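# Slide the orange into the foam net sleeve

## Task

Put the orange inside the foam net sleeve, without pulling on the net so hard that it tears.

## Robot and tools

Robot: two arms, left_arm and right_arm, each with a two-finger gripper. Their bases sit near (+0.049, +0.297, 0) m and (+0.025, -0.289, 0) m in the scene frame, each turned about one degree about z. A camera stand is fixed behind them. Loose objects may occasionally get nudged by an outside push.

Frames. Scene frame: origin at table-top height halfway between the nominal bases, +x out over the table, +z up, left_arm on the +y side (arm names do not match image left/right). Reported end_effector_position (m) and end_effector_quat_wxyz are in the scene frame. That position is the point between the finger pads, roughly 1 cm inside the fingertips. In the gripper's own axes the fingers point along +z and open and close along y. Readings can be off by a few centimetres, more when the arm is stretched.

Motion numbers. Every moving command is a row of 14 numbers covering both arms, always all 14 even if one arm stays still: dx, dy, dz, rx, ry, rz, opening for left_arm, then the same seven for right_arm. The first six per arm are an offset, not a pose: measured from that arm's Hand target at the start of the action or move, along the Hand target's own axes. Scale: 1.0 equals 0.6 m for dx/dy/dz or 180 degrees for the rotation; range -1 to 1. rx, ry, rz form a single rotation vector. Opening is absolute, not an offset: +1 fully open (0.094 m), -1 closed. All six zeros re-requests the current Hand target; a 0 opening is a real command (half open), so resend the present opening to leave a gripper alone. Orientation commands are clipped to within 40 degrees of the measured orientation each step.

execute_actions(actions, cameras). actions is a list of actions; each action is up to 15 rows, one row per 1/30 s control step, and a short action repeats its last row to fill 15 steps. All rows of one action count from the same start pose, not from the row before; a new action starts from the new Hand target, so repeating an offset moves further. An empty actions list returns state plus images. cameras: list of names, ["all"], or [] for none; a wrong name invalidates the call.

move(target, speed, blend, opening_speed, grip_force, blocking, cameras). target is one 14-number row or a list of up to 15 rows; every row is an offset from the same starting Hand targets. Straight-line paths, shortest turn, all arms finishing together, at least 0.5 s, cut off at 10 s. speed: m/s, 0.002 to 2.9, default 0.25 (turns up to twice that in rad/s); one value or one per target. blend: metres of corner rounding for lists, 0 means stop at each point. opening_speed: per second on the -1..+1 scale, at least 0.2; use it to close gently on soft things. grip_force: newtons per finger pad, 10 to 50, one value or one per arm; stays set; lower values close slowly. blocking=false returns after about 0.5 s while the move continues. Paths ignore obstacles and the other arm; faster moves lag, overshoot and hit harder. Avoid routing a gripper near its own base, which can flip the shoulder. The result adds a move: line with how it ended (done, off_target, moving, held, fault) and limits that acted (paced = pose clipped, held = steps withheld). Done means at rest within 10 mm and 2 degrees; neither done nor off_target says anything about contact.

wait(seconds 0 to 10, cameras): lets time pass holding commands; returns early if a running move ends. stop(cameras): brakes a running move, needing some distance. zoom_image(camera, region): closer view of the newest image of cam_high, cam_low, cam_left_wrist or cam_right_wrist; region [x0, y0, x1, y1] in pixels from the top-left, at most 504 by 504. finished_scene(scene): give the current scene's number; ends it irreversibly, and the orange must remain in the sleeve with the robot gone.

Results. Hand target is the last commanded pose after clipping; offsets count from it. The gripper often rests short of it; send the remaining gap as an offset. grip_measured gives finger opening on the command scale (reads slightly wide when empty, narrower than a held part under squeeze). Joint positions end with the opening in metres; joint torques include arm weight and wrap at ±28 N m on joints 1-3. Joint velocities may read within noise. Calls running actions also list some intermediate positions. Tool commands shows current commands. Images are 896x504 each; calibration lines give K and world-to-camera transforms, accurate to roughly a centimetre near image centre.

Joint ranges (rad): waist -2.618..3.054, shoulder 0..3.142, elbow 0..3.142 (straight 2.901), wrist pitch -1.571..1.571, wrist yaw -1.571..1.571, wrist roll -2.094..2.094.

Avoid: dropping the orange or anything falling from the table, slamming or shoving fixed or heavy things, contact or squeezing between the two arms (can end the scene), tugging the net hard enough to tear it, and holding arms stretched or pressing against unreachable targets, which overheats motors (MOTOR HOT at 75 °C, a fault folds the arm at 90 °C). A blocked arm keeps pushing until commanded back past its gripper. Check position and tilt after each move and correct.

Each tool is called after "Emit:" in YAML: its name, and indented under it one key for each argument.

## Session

Emit:
execute_actions:
  actions: []

Scene clock: 0.00 s.
left_arm: end_effector_position=(+0.3271, +0.0129, +0.0821) grip_measured=-0.975 end_effector_quat_wxyz=(+0.277, +0.071, +0.764, -0.578) | right_arm: end_effector_position=(+0.3218, -0.0856, +0.0870) grip_measured=-0.962 end_effector_quat_wxyz=(-0.644, +0.698, -0.309, -0.049)
Joint positions: left_arm=[-0.494 1.852 0.388 1.233 0.688 -0.883 0.001] | right_arm=[0.192 1.777 0.367 1.082 -1.031 -1.362 0.002]
Joint velocities: within noise
Joint torques (N m): no reading
Heat: left arm: 32 °C; right arm: 31 °C.
Hand target: left_arm +0.3316, +0.0134, +0.0880; +0.287, +0.072, +0.760, -0.579 | right_arm +0.3258, -0.0866, +0.0945; -0.650, +0.695, -0.303, -0.041
Tool commands: left_gripper/opening=-1.0 right_gripper/opening=-1.0
camera_calibration:
cam_left_wrist: T_world_to_cam=[[-0.442495, -0.348307, 0.826366, 0.0819352], [-0.885114, 0.317728, -0.340033, 0.338918], [-0.144124, -0.881891, -0.448885, 0.224159], [0, 0, 0, 1]] pos_world=[0.368543, 0.118538, 0.148156]
cam_right_wrist: T_world_to_cam=[[0.507576, 0.0173159, 0.861433, -0.237496], [0.548353, -0.777671, -0.30747, -0.186319], [0.664587, 0.628433, -0.404222, 0.00493275], [0, 0, 0, 1]] pos_world=[0.219438, -0.143883, 0.149294]

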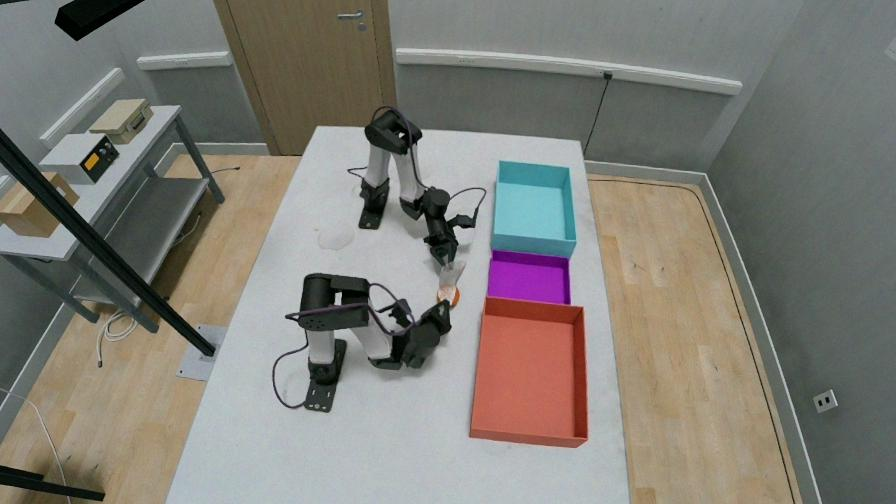

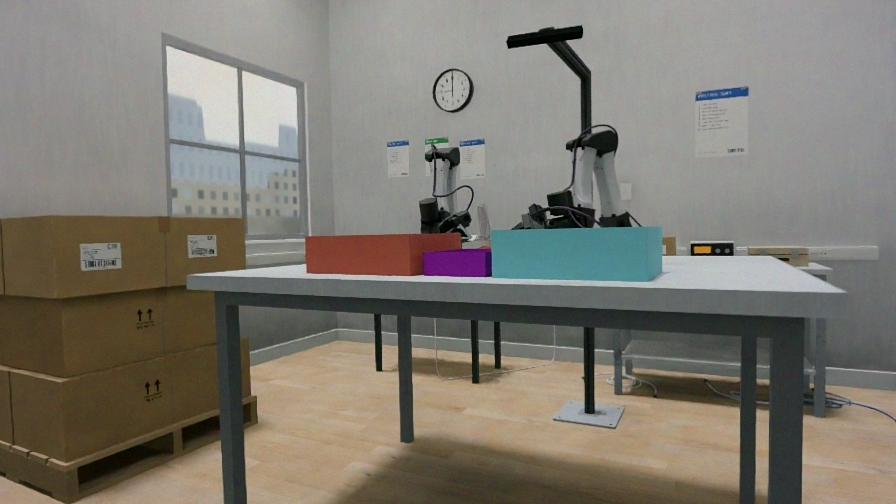

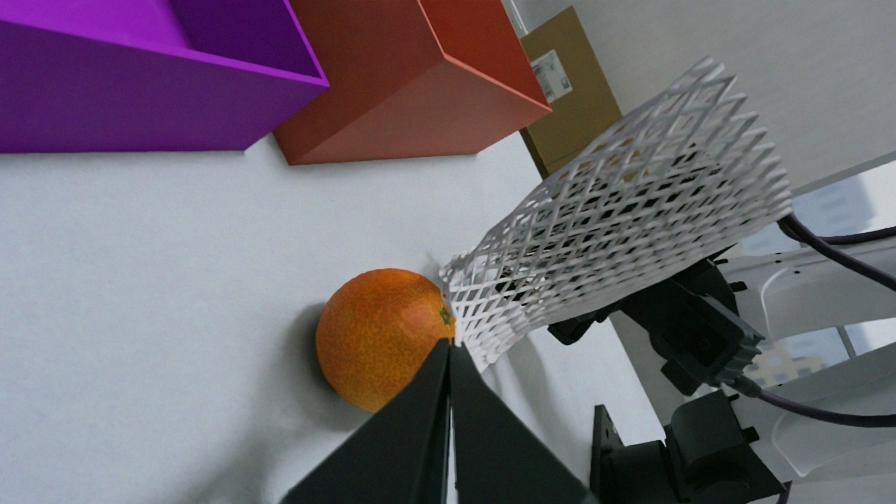

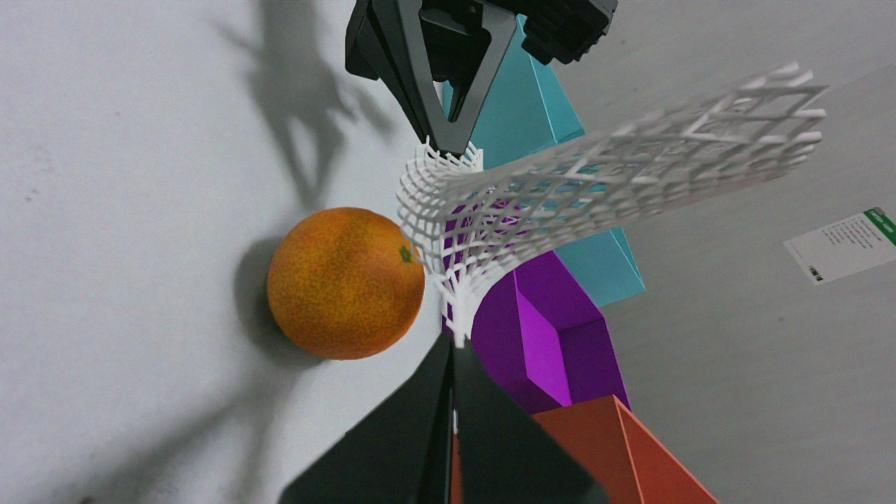

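Emit:
move:
  target: [-0.02008, -0.05448, 0.00658, -0.0425, 0.1729, 0.1160, -1, -0.03048, -0.062, -0.00538, -0.1790, 0.0015, 0.0551, -1]
  speed: 0.12
  cameras: ["all"]

Scene clock: 35.20 s.
left_arm: end_effector_position=(+0.3241, +0.0028, +0.1197) grip_measured=-0.975 end_effector_quat_wxyz=(+0.176, +0.334, +0.817, -0.436) | right_arm: end_effector_position=(+0.3220, -0.0833, +0.1308) grip_measured=-0.962 end_effector_quat_wxyz=(-0.428, +0.815, -0.343, -0.187)
Joint positions: left_arm=[-0.477 1.643 0.997 -0.309 0.82 0.003 0.001] | right_arm=[0.224 1.663 1.117 -0.751 -0.944 -1.999 0.002]
Joint torques (N m): left_arm=[-0.54 -6.5 8.75 0.95 0.01 0.25] | right_arm=[0.36 -6.09 8.47 0.4 -0.19 -0.08]
Heat: left arm: 35 °C; right arm: 34 °C.
Hand target: left_arm +0.3285, +0.0020, +0.1211; +0.177, +0.339, +0.819, -0.427 | right_arm +0.3275, -0.0839, +0.1360; -0.426, +0.820, -0.339, -0.177
Off the commanded pose: left_arm 0.005 m, 1 deg | right_arm 0.008 m, 1 deg.
move: done
camera_calibration:
cam_left_wrist: T_world_to_cam=[[-0.717818, -0.405517, 0.565945, 0.166588], [-0.59524, 0.779093, -0.19673, 0.239792], [-0.361146, -0.47809, -0.800627, 0.342999], [0, 0, 0, 1]] pos_world=[0.386186, 0.0447178, 0.227509]
cam_right_wrist: T_world_to_cam=[[0.717678, 0.432735, 0.5456, -0.267088], [0.62548, -0.744989, -0.231873, -0.203069], [0.306126, 0.507672, -0.80533, 0.178807], [0, 0, 0, 1]] pos_world=[0.263961, -0.126481, 0.242636]

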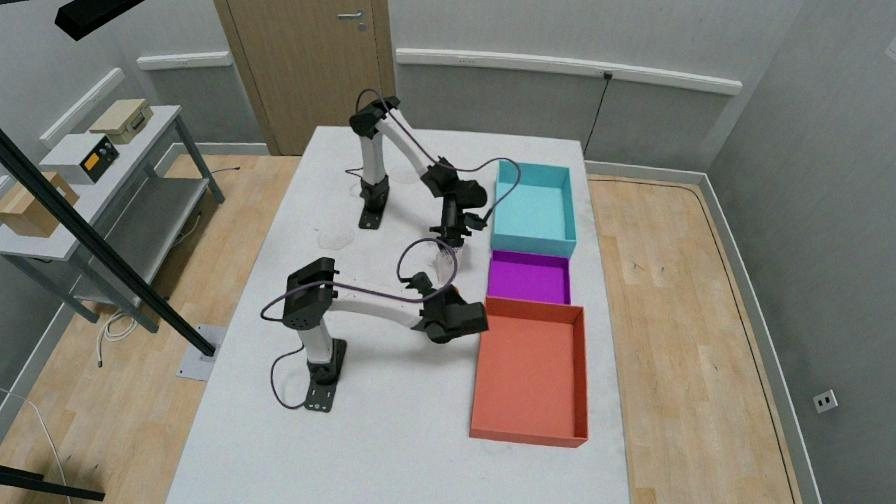

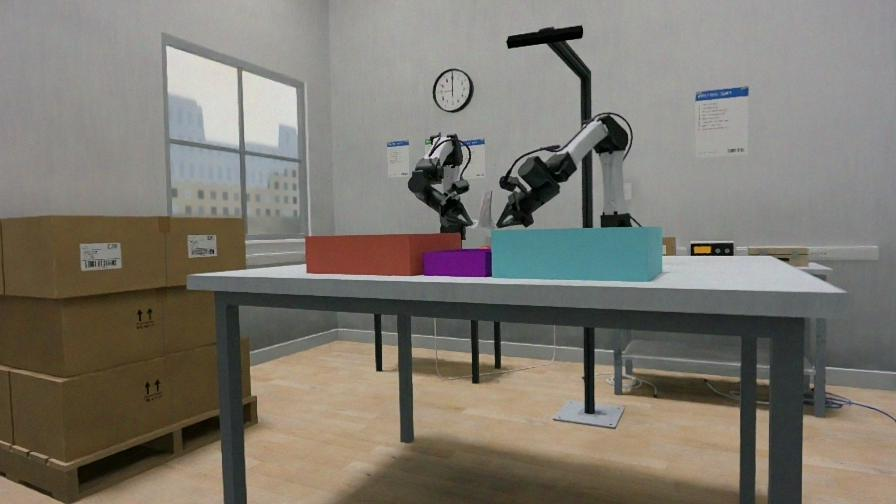

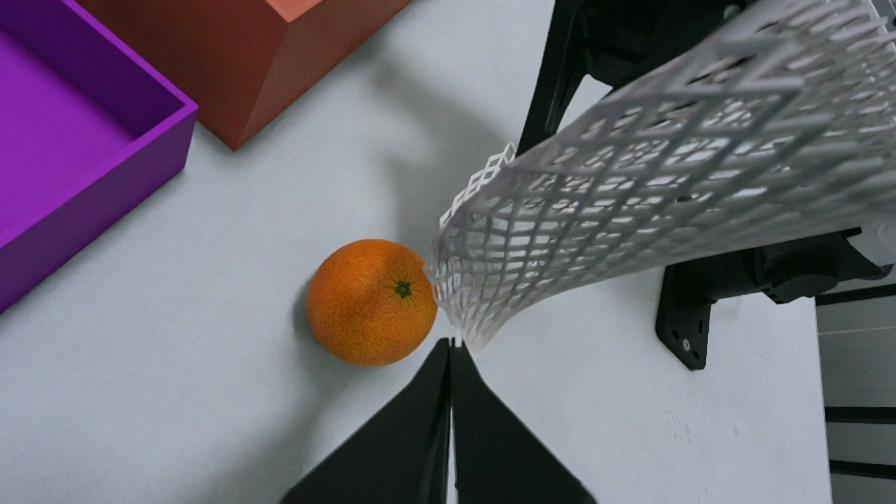

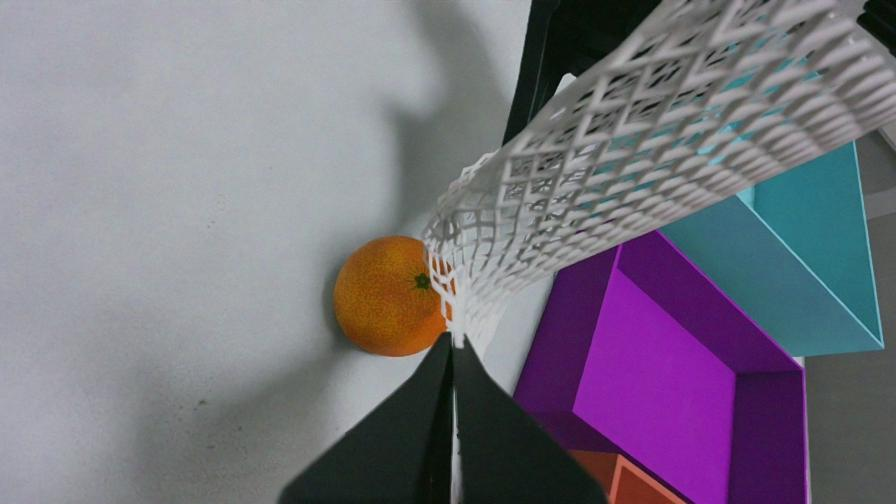

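Emit:
zoom_image:
  camera: "cam_low"
  region: [440, 170, 540, 250]

Emit:
zoom_image:
  camera: "cam_high"
  region: [410, 210, 500, 300]

Emit:
zoom_image:
  camera: "cam_left_wrist"
  region: [290, 120, 580, 380]

Emit:
zoom_image:
  camera: "cam_right_wrist"
  region: [310, 120, 580, 380]

Scaled by 5.040.

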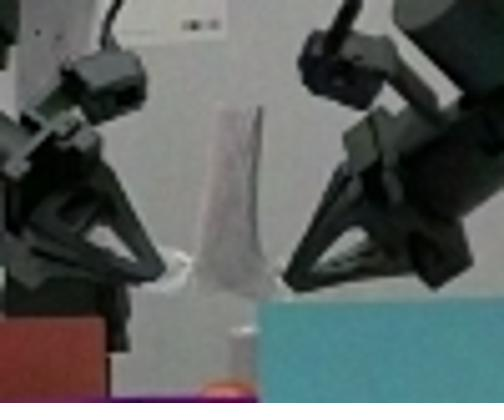

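Scaled by 5.600.

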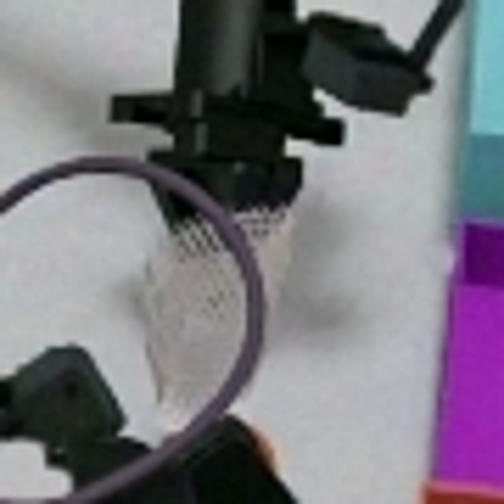

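Scaled by 1.738.

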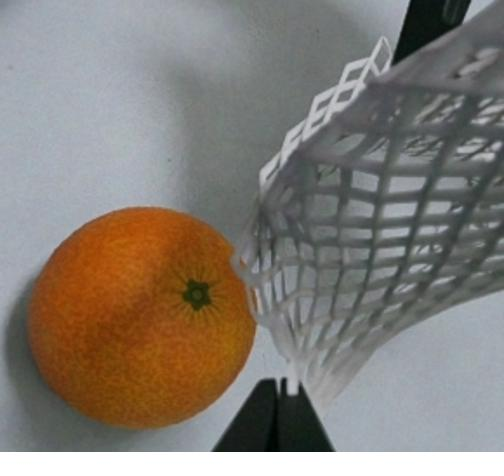

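Scaled by 1.867.

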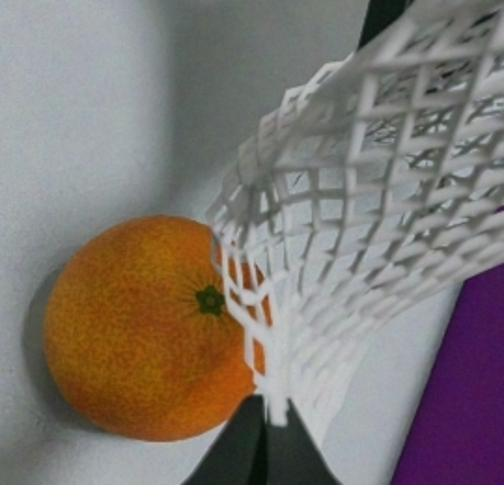

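Emit:
move:
  target: [0.0249, 0.03197, 0.04748, 0, 0, 0, -1, 0.02547, 0.0184, 0.06322, 0, 0, 0, -1]
  speed: 0.07
  cameras: ["all"]

Scene clock: 64.77 s.
left_arm: end_effector_position=(+0.3285, -0.0062, +0.0903) grip_measured=-0.975 end_effector_quat_wxyz=(+0.173, +0.340, +0.818, -0.431) | right_arm: end_effector_position=(+0.3260, -0.0638, +0.1002) grip_measured=-0.962 end_effector_quat_wxyz=(-0.424, +0.821, -0.335, -0.185)
Joint positions: left_arm=[-0.497 1.729 0.974 -0.205 0.803 0.003 0.001] | right_arm=[0.284 1.728 1.06 -0.572 -0.921 -1.936 0.002]
Joint torques (N m): left_arm=[-0.68 -6.74 5.42 1.5 0.05 -0.03] | right_arm=[0.25 -6.67 5.09 0.96 -0.21 0.19]
Heat: left arm: 36 °C; right arm: 34 °C.
Hand target: left_arm +0.3315, -0.0075, +0.0850; +0.177, +0.339, +0.819, -0.427 | right_arm +0.3304, -0.0636, +0.0989; -0.426, +0.820, -0.339, -0.177
Off the commanded pose: left_arm 0.006 m, 1 deg | right_arm 0.005 m, 1 deg.
move: done
camera_calibration:
cam_left_wrist: T_world_to_cam=[[-0.723496, -0.406132, 0.558221, 0.185377], [-0.586724, 0.787841, -0.187248, 0.240088], [-0.363741, -0.462995, -0.808287, 0.318365], [0, 0, 0, 1]] pos_world=[0.390787, 0.0335381, 0.198805]
cam_right_wrist: T_world_to_cam=[[0.704539, 0.449751, 0.548953, -0.256645], [0.640523, -0.736041, -0.219032, -0.203798], [0.305542, 0.505933, -0.806645, 0.143302], [0, 0, 0, 1]] pos_world=[0.267569, -0.107079, 0.211841]

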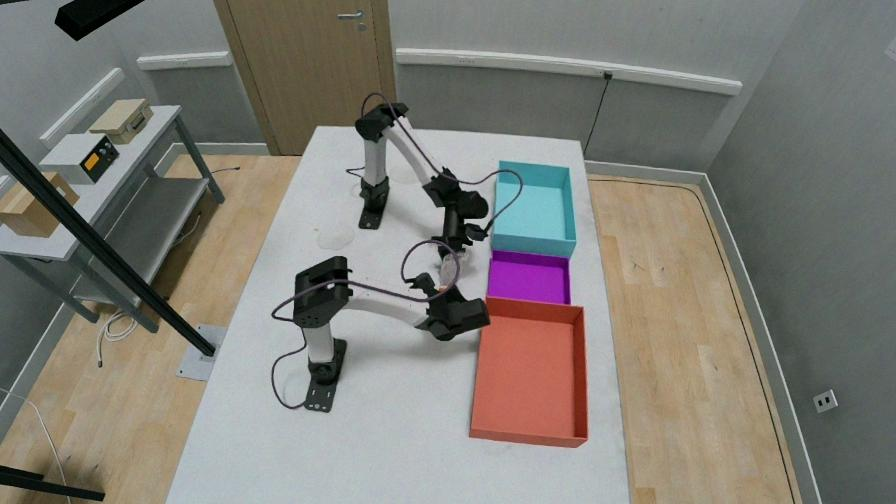

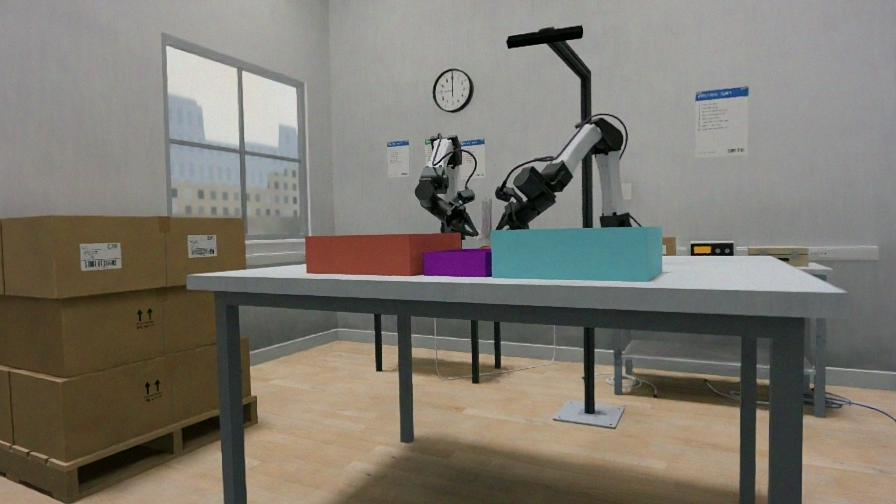

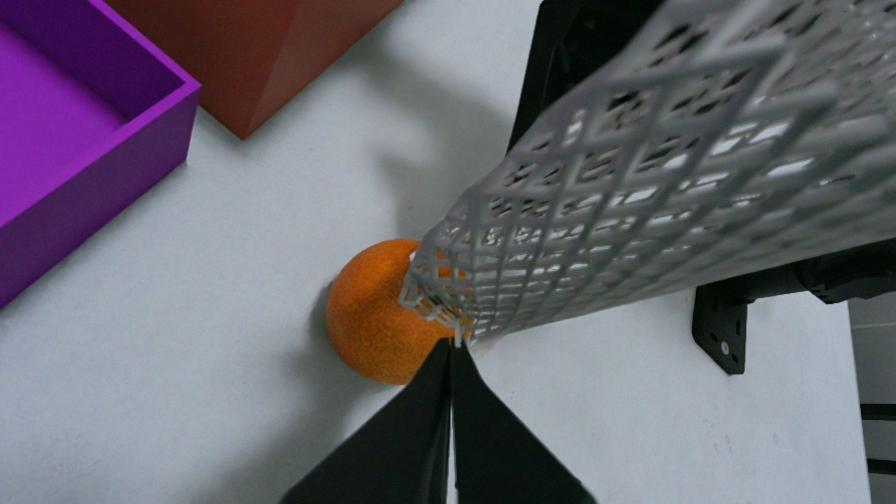

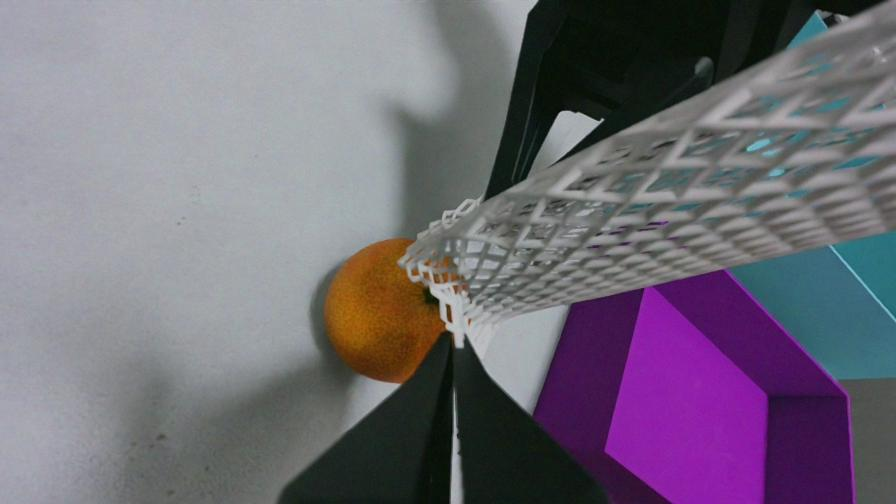

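Emit:
move:
  target:
    - [0.0192, 0.01567, 0.01563, 0, 0, 0, -1, 0.01617, 0.01733, 0.01007, 0, 0, 0, -1]
    - [0.0388, 0.03527, 0.01673, 0, 0, 0, -1, 0.03577, 0.03693, 0.01117, 0, 0, 0, -1]
    - [0.05667, 0.05313, 0.02425, 0, 0, 0, -1, 0.05363, 0.0548, 0.01868, 0, 0, 0, -1]
  speed: 0.045
  blend: [0.005, 0.005, 0]
  cameras: ["cam_left_wrist", "cam_right_wrist", "cam_high"]

Scene clock: 101.17 s.
left_arm: end_effector_position=(+0.3273, +0.0036, +0.0450) grip_measured=-0.975 end_effector_quat_wxyz=(+0.174, +0.337, +0.820, -0.428) | right_arm: end_effector_position=(+0.3258, -0.0784, +0.0563) grip_measured=-0.962 end_effector_quat_wxyz=(-0.419, +0.820, -0.342, -0.185)
Joint positions: left_arm=[-0.476 1.813 0.868 -0.031 0.806 0.025 0.001] | right_arm=[0.243 1.808 0.971 -0.456 -0.923 -1.988 0.002]
Joint torques (N m): left_arm=[0.99 -6.57 4.57 1.41 0.22 0.24] | right_arm=[-0.91 -6.26 4.4 0.78 -0.41 -0.13]
Heat: left arm: 36 °C; right arm: 36 °C.
Hand target: left_arm +0.3300, +0.0072, +0.0385; +0.177, +0.339, +0.819, -0.427 | right_arm +0.3299, -0.0809, +0.0548; -0.426, +0.820, -0.339, -0.177
Off the commanded pose: left_arm 0.008 m, 0 deg | right_arm 0.005 m, 1 deg.
move: done
camera_calibration:
cam_left_wrist: T_world_to_cam=[[-0.721341, -0.414787, 0.554634, 0.213132], [-0.592255, 0.784573, -0.183521, 0.224774], [-0.359028, -0.460866, -0.811604, 0.284453], [0, 0, 0, 1]] pos_world=[0.388992, 0.0431476, 0.153904]
cam_right_wrist: T_world_to_cam=[[0.714743, 0.447819, 0.537216, -0.228699], [0.630324, -0.745283, -0.217357, -0.221569], [0.303041, 0.493975, -0.814957, 0.115666], [0, 0, 0, 1]] pos_world=[0.26807, -0.119852, 0.168964]
Images, in order (width x height): cam_high 896x504, cam_left_wrist 896x504, cam_right_wrist 896x504.

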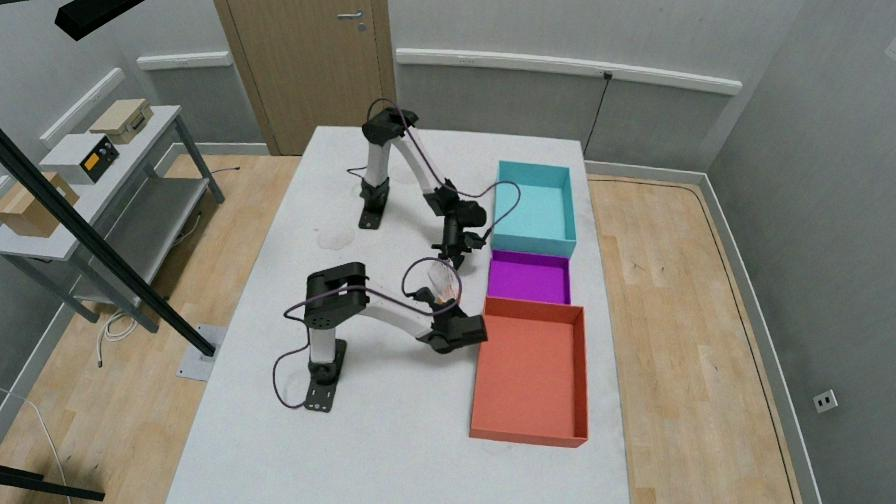

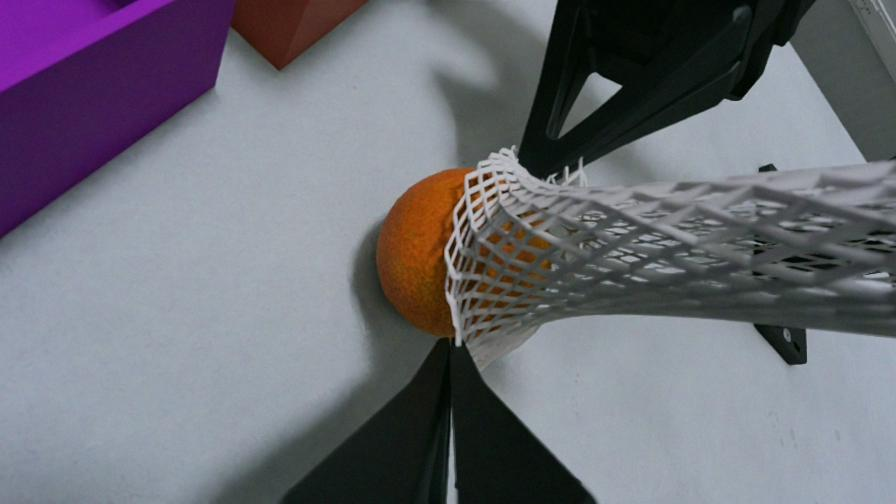

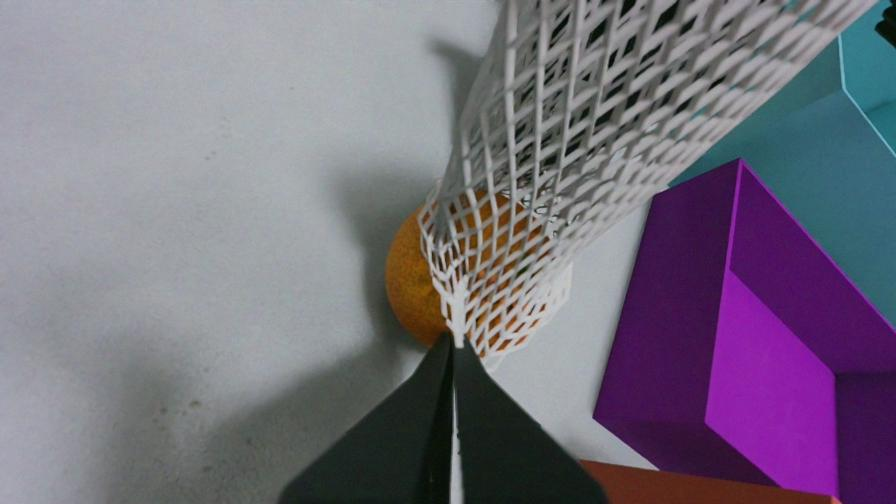

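Emit:
zoom_image:
  camera: "cam_left_wrist"
  region: [350, 130, 610, 390]

Emit:
zoom_image:
  camera: "cam_right_wrist"
  region: [350, 130, 610, 390]

Emit:
zoom_image:
  camera: "cam_high"
  region: [400, 230, 480, 310]

Scaled by 1.938.

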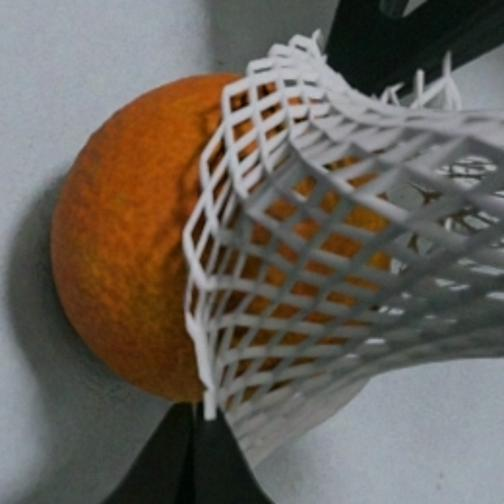

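Scaled by 1.938.

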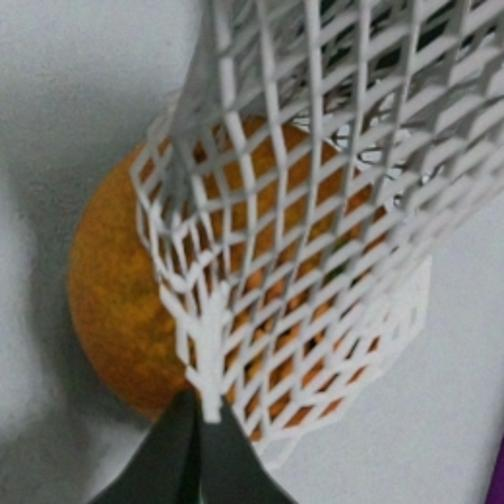

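Scaled by 6.300.

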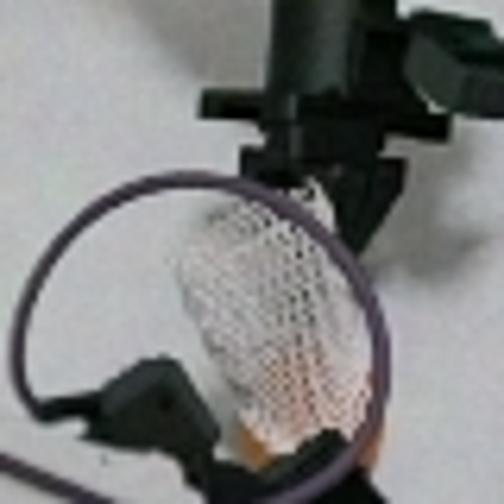

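Emit:
move:
  target: [-0.00105, 0.03195, 0.0153, 0, 0, 0, -1, 0.03195, -0.00105, 0.0153, 0, 0, 0, -1]
  speed: 0.04
  cameras: ["cam_left_wrist", "cam_right_wrist", "cam_high"]

Scene clock: 128.00 s.
left_arm: end_effector_position=(+0.3341, +0.0057, +0.0254) grip_measured=-0.976 end_effector_quat_wxyz=(+0.168, +0.336, +0.820, -0.432) | right_arm: end_effector_position=(+0.3335, -0.0814, +0.0385) grip_measured=-0.962 end_effector_quat_wxyz=(-0.422, +0.815, -0.347, -0.194)
Joint positions: left_arm=[-0.456 1.895 0.878 0.012 0.829 0.048 0.001] | right_arm=[0.223 1.886 0.982 -0.418 -0.944 -2.003 0.002]
Joint torques (N m): left_arm=[0.9 -6.53 6.57 1.25 0.12 0.24] | right_arm=[-0.57 -6.39 6.61 0.77 -0.17 -0.11]
Heat: left arm: 37 °C; right arm: 37 °C.
Hand target: left_arm +0.3440, +0.0072, +0.0225; +0.177, +0.339, +0.819, -0.427 | right_arm +0.3439, -0.0809, +0.0388; -0.426, +0.820, -0.339, -0.177
Off the commanded pose: left_arm 0.010 m, 1 deg | right_arm 0.010 m, 2 deg.
move: done
camera_calibration:
cam_left_wrist: T_world_to_cam=[[-0.715564, -0.408216, 0.566857, 0.227518], [-0.590361, 0.787188, -0.17835, 0.222912], [-0.373418, -0.462272, -0.804279, 0.276543], [0, 0, 0, 1]] pos_world=[0.397668, 0.0452407, 0.133204]
cam_right_wrist: T_world_to_cam=[[0.728069, 0.436197, 0.528817, -0.228344], [0.621519, -0.745475, -0.240792, -0.228683], [0.289187, 0.503984, -0.813862, 0.105755], [0, 0, 0, 1]] pos_world=[0.277798, -0.124173, 0.151757]
Images, in order (width x height): cam_high 896x504, cam_left_wrist 896x504, cam_right_wrist 896x504.

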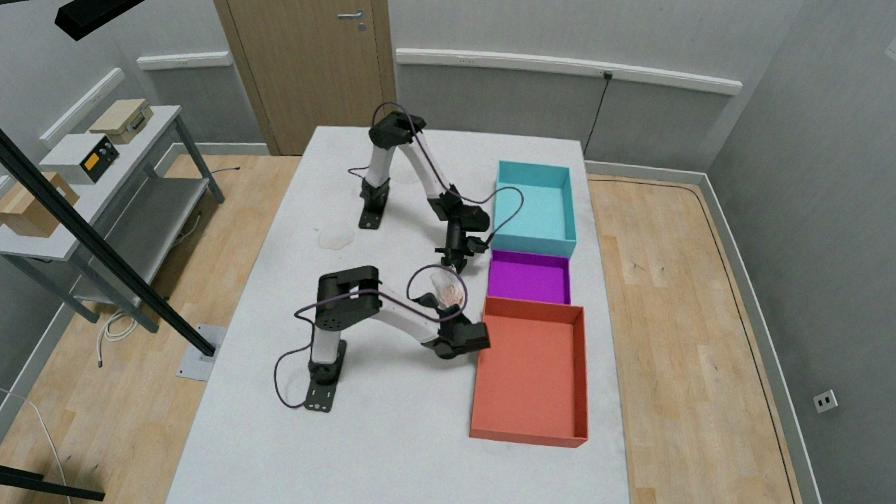

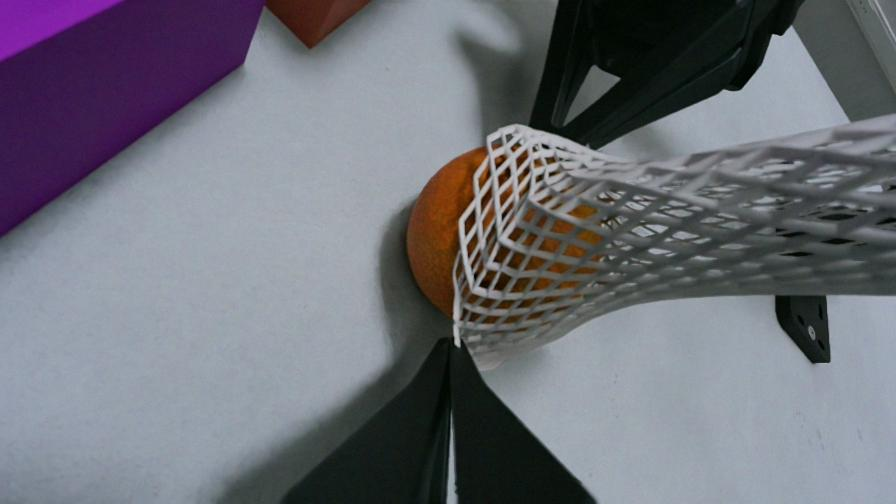

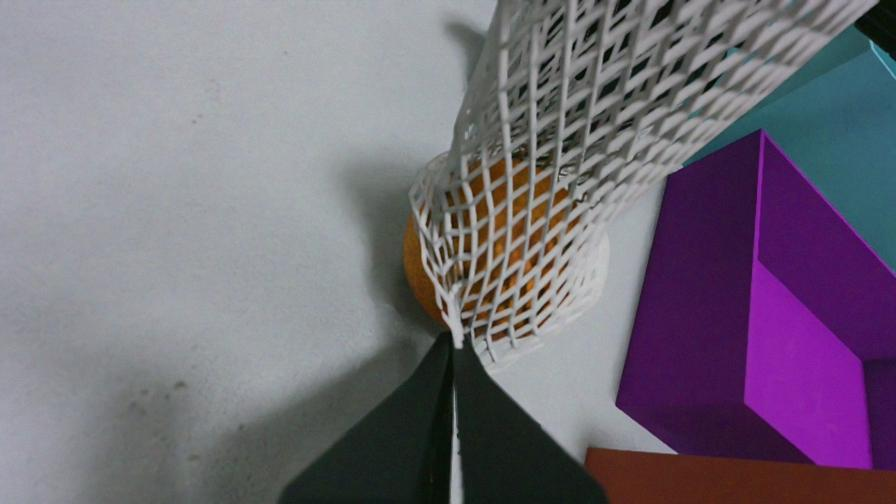

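Emit:
zoom_image:
  camera: "cam_left_wrist"
  region: [380, 110, 640, 370]

Emit:
zoom_image:
  camera: "cam_right_wrist"
  region: [370, 120, 630, 380]

Emit:
zoom_image:
  camera: "cam_high"
  region: [400, 230, 480, 310]

Scaled by 1.938.

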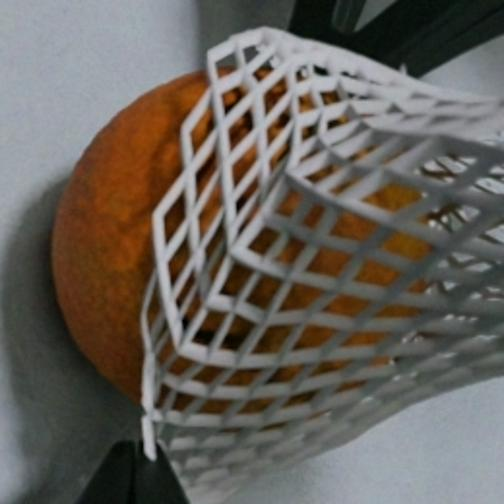

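Scaled by 1.938.

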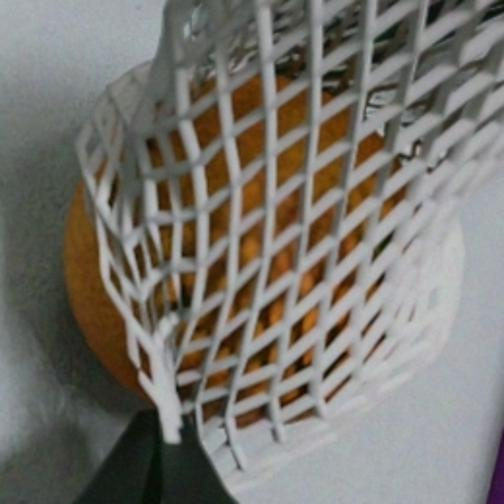

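Scaled by 6.300.

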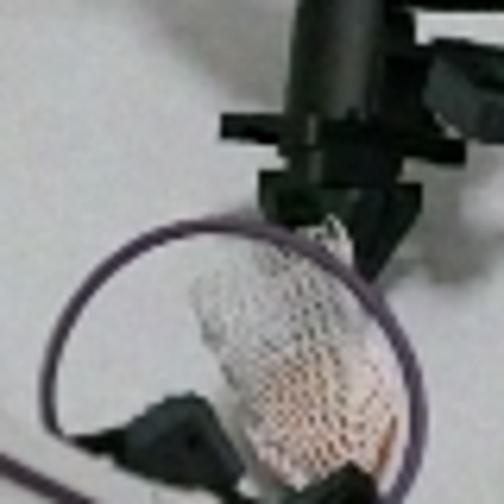

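Emit:
move:
  target: [0.01395, 0.00923, 0.01147, 0, 0, 0, -1, 0.00923, 0.01395, 0.01147, 0, 0, 0, -1]
  speed: 0.04
  cameras: ["cam_left_wrist", "cam_right_wrist", "cam_high"]

Scene clock: 146.97 s.
left_arm: end_effector_position=(+0.3414, +0.0053, +0.0201) grip_measured=-0.977 end_effector_quat_wxyz=(+0.179, +0.337, +0.817, -0.433) | right_arm: end_effector_position=(+0.3403, -0.0800, +0.0328) grip_measured=-0.962 end_effector_quat_wxyz=(-0.429, +0.816, -0.341, -0.184)
Joint positions: left_arm=[-0.448 1.924 0.878 0.064 0.829 0.048 0.001] | right_arm=[0.223 1.91 0.982 -0.366 -0.944 -2.003 0.002]
Joint torques (N m): left_arm=[0.62 -6.63 4.67 1.3 0.1 0.2] | right_arm=[-0.5 -6.37 4.27 0.74 -0.21 -0.11]
Heat: left arm: 37 °C; right arm: 37 °C.
Hand target: left_arm +0.3420, +0.0072, +0.0105; +0.177, +0.339, +0.819, -0.427 | right_arm +0.3419, -0.0809, +0.0268; -0.426, +0.820, -0.339, -0.177
Off the commanded pose: left_arm 0.010 m, 1 deg | right_arm 0.006 m, 1 deg.
move: done
camera_calibration:
cam_left_wrist: T_world_to_cam=[[-0.723924, -0.407882, 0.556387, 0.238673], [-0.592521, 0.780683, -0.198628, 0.227675], [-0.353345, -0.473463, -0.806833, 0.268061], [0, 0, 0, 1]] pos_world=[0.402401, 0.0465257, 0.128708]
cam_right_wrist: T_world_to_cam=[[0.713487, 0.43315, 0.550742, -0.226928], [0.627834, -0.744183, -0.228071, -0.235669], [0.311064, 0.5085, -0.802911, 0.0910438], [0, 0, 0, 1]] pos_world=[0.281551, -0.123383, 0.14433]
Images, in order (width x height): cam_high 896x504, cam_left_wrist 896x504, cam_right_wrist 896x504.

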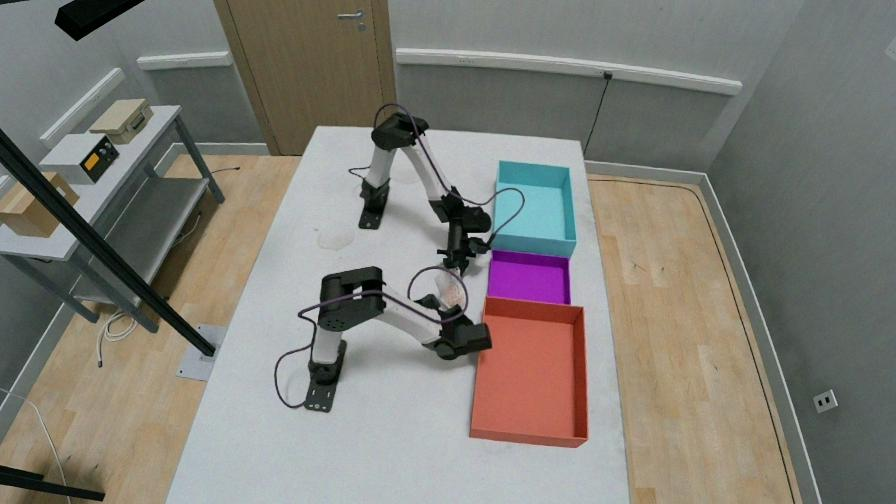

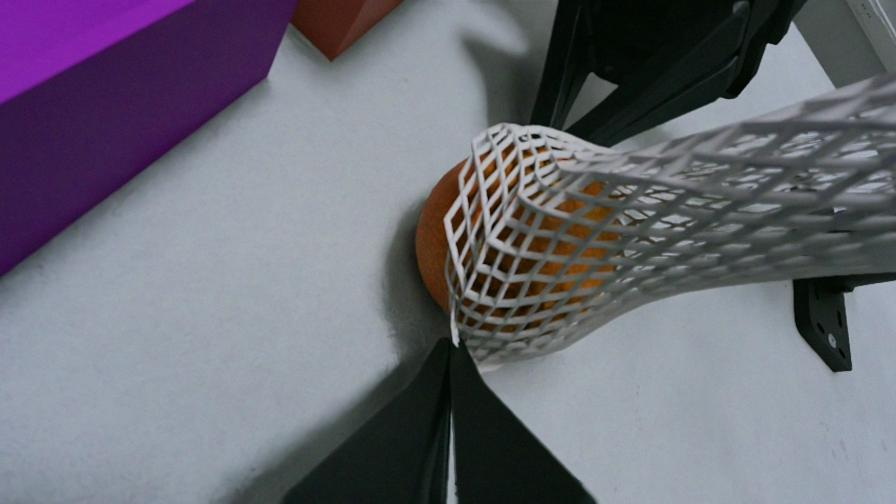

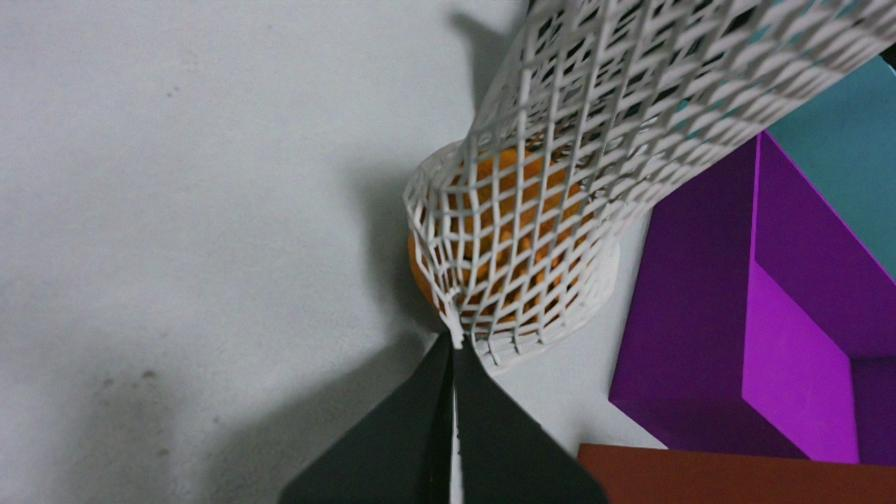

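Emit:
zoom_image:
  camera: "cam_left_wrist"
  region: [390, 100, 650, 360]

Emit:
zoom_image:
  camera: "cam_right_wrist"
  region: [380, 110, 640, 370]

Emit:
zoom_image:
  camera: "cam_high"
  region: [400, 230, 480, 310]

Scaled by 1.938.

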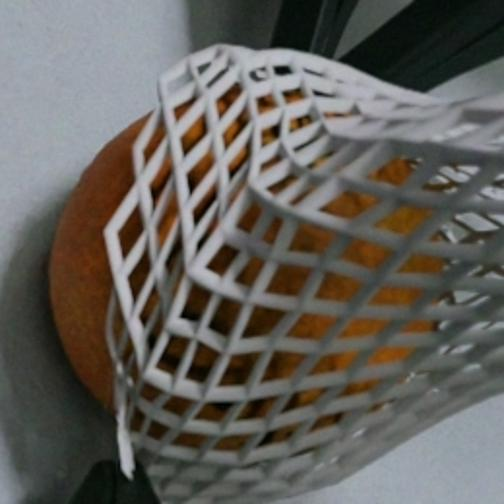

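Scaled by 1.938.

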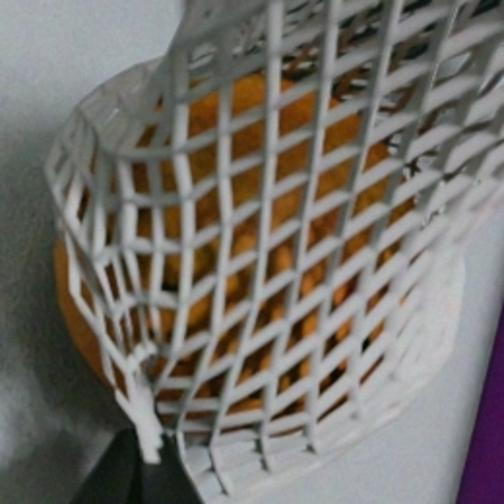

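Scaled by 6.300.

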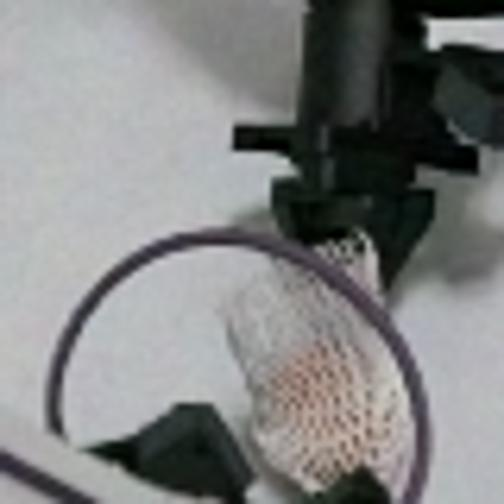

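Emit:
move:
  target: [-0.00032, 0.01383, 0.0067, 0, 0, 0, -1, 0.0146, 0.00047, 0.00745, 0, 0, 0, -1]
  speed: 0.03
  cameras: ["cam_left_wrist", "cam_right_wrist", "cam_high"]

Scene clock: 163.37 s.
left_arm: end_effector_position=(+0.3426, +0.0067, +0.0097) grip_measured=-0.978 end_effector_quat_wxyz=(+0.175, +0.335, +0.818, -0.433) | right_arm: end_effector_position=(+0.3391, -0.0781, +0.0201) grip_measured=-0.963 end_effector_quat_wxyz=(-0.424, +0.817, -0.341, -0.192)
Joint positions: left_arm=[-0.442 1.959 0.878 0.085 0.834 0.054 0.001] | right_arm=[0.229 1.952 0.982 -0.345 -0.944 -2.008 0.002]
Joint torques (N m): left_arm=[0.76 -6.64 6.13 1.18 0.11 0.25] | right_arm=[-0.9 -6.75 5.63 0.67 -0.21 -0.17]
Heat: left arm: 36 °C; right arm: 37 °C.
Hand target: left_arm +0.3480, +0.0072, +0.0035; +0.177, +0.339, +0.819, -0.427 | right_arm +0.3479, -0.0809, +0.0190; -0.426, +0.820, -0.339, -0.177
Off the commanded pose: left_arm 0.008 m, 1 deg | right_arm 0.009 m, 2 deg.
move: done
camera_calibration:
cam_left_wrist: T_world_to_cam=[[-0.718881, -0.409489, 0.561719, 0.244124], [-0.594362, 0.781134, -0.191216, 0.225812], [-0.360478, -0.471326, -0.804927, 0.2632], [0, 0, 0, 1]] pos_world=[0.404588, 0.0476298, 0.117907]
cam_right_wrist: T_world_to_cam=[[0.718174, 0.441633, 0.53776, -0.220559], [0.630718, -0.739597, -0.234928, -0.236858], [0.293974, 0.507894, -0.809706, 0.0860602], [0, 0, 0, 1]] pos_world=[0.282491, -0.121482, 0.132647]
Images, in order (width x height): cam_high 896x504, cam_left_wrist 896x504, cam_right_wrist 896x504.

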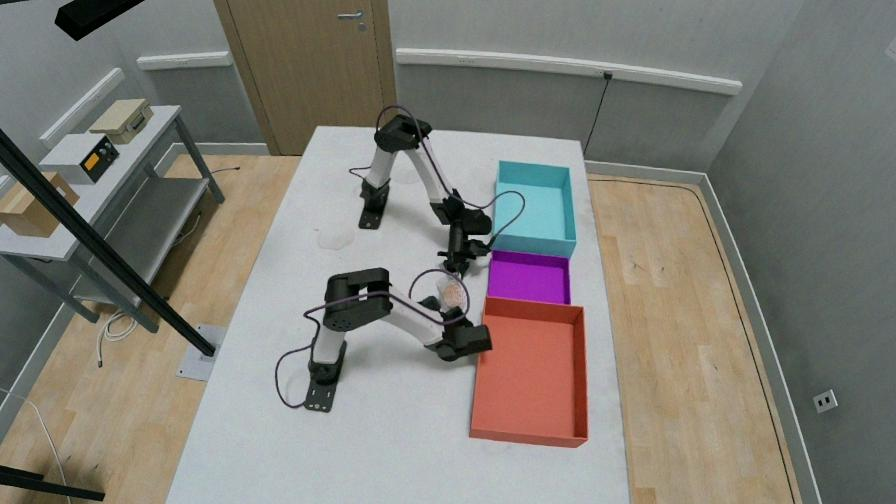

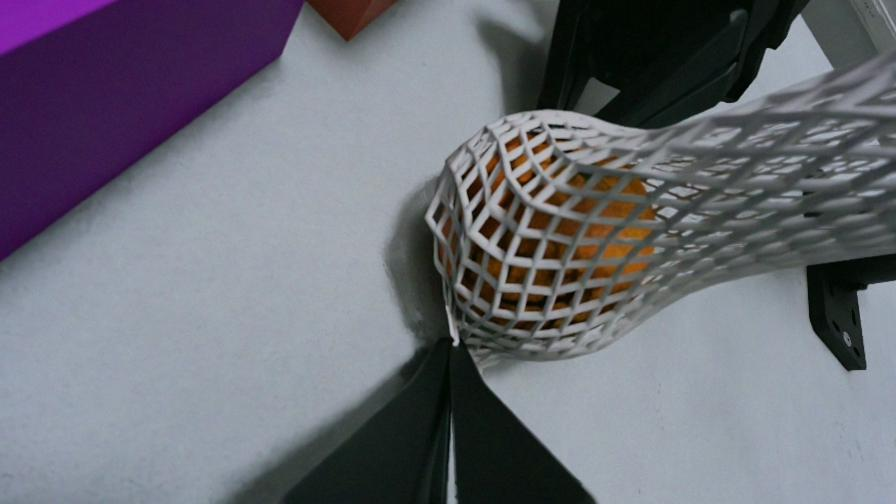

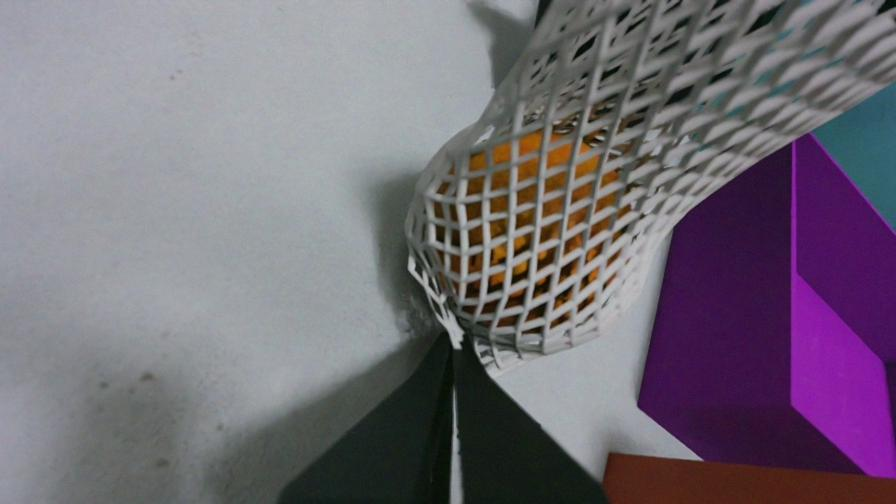

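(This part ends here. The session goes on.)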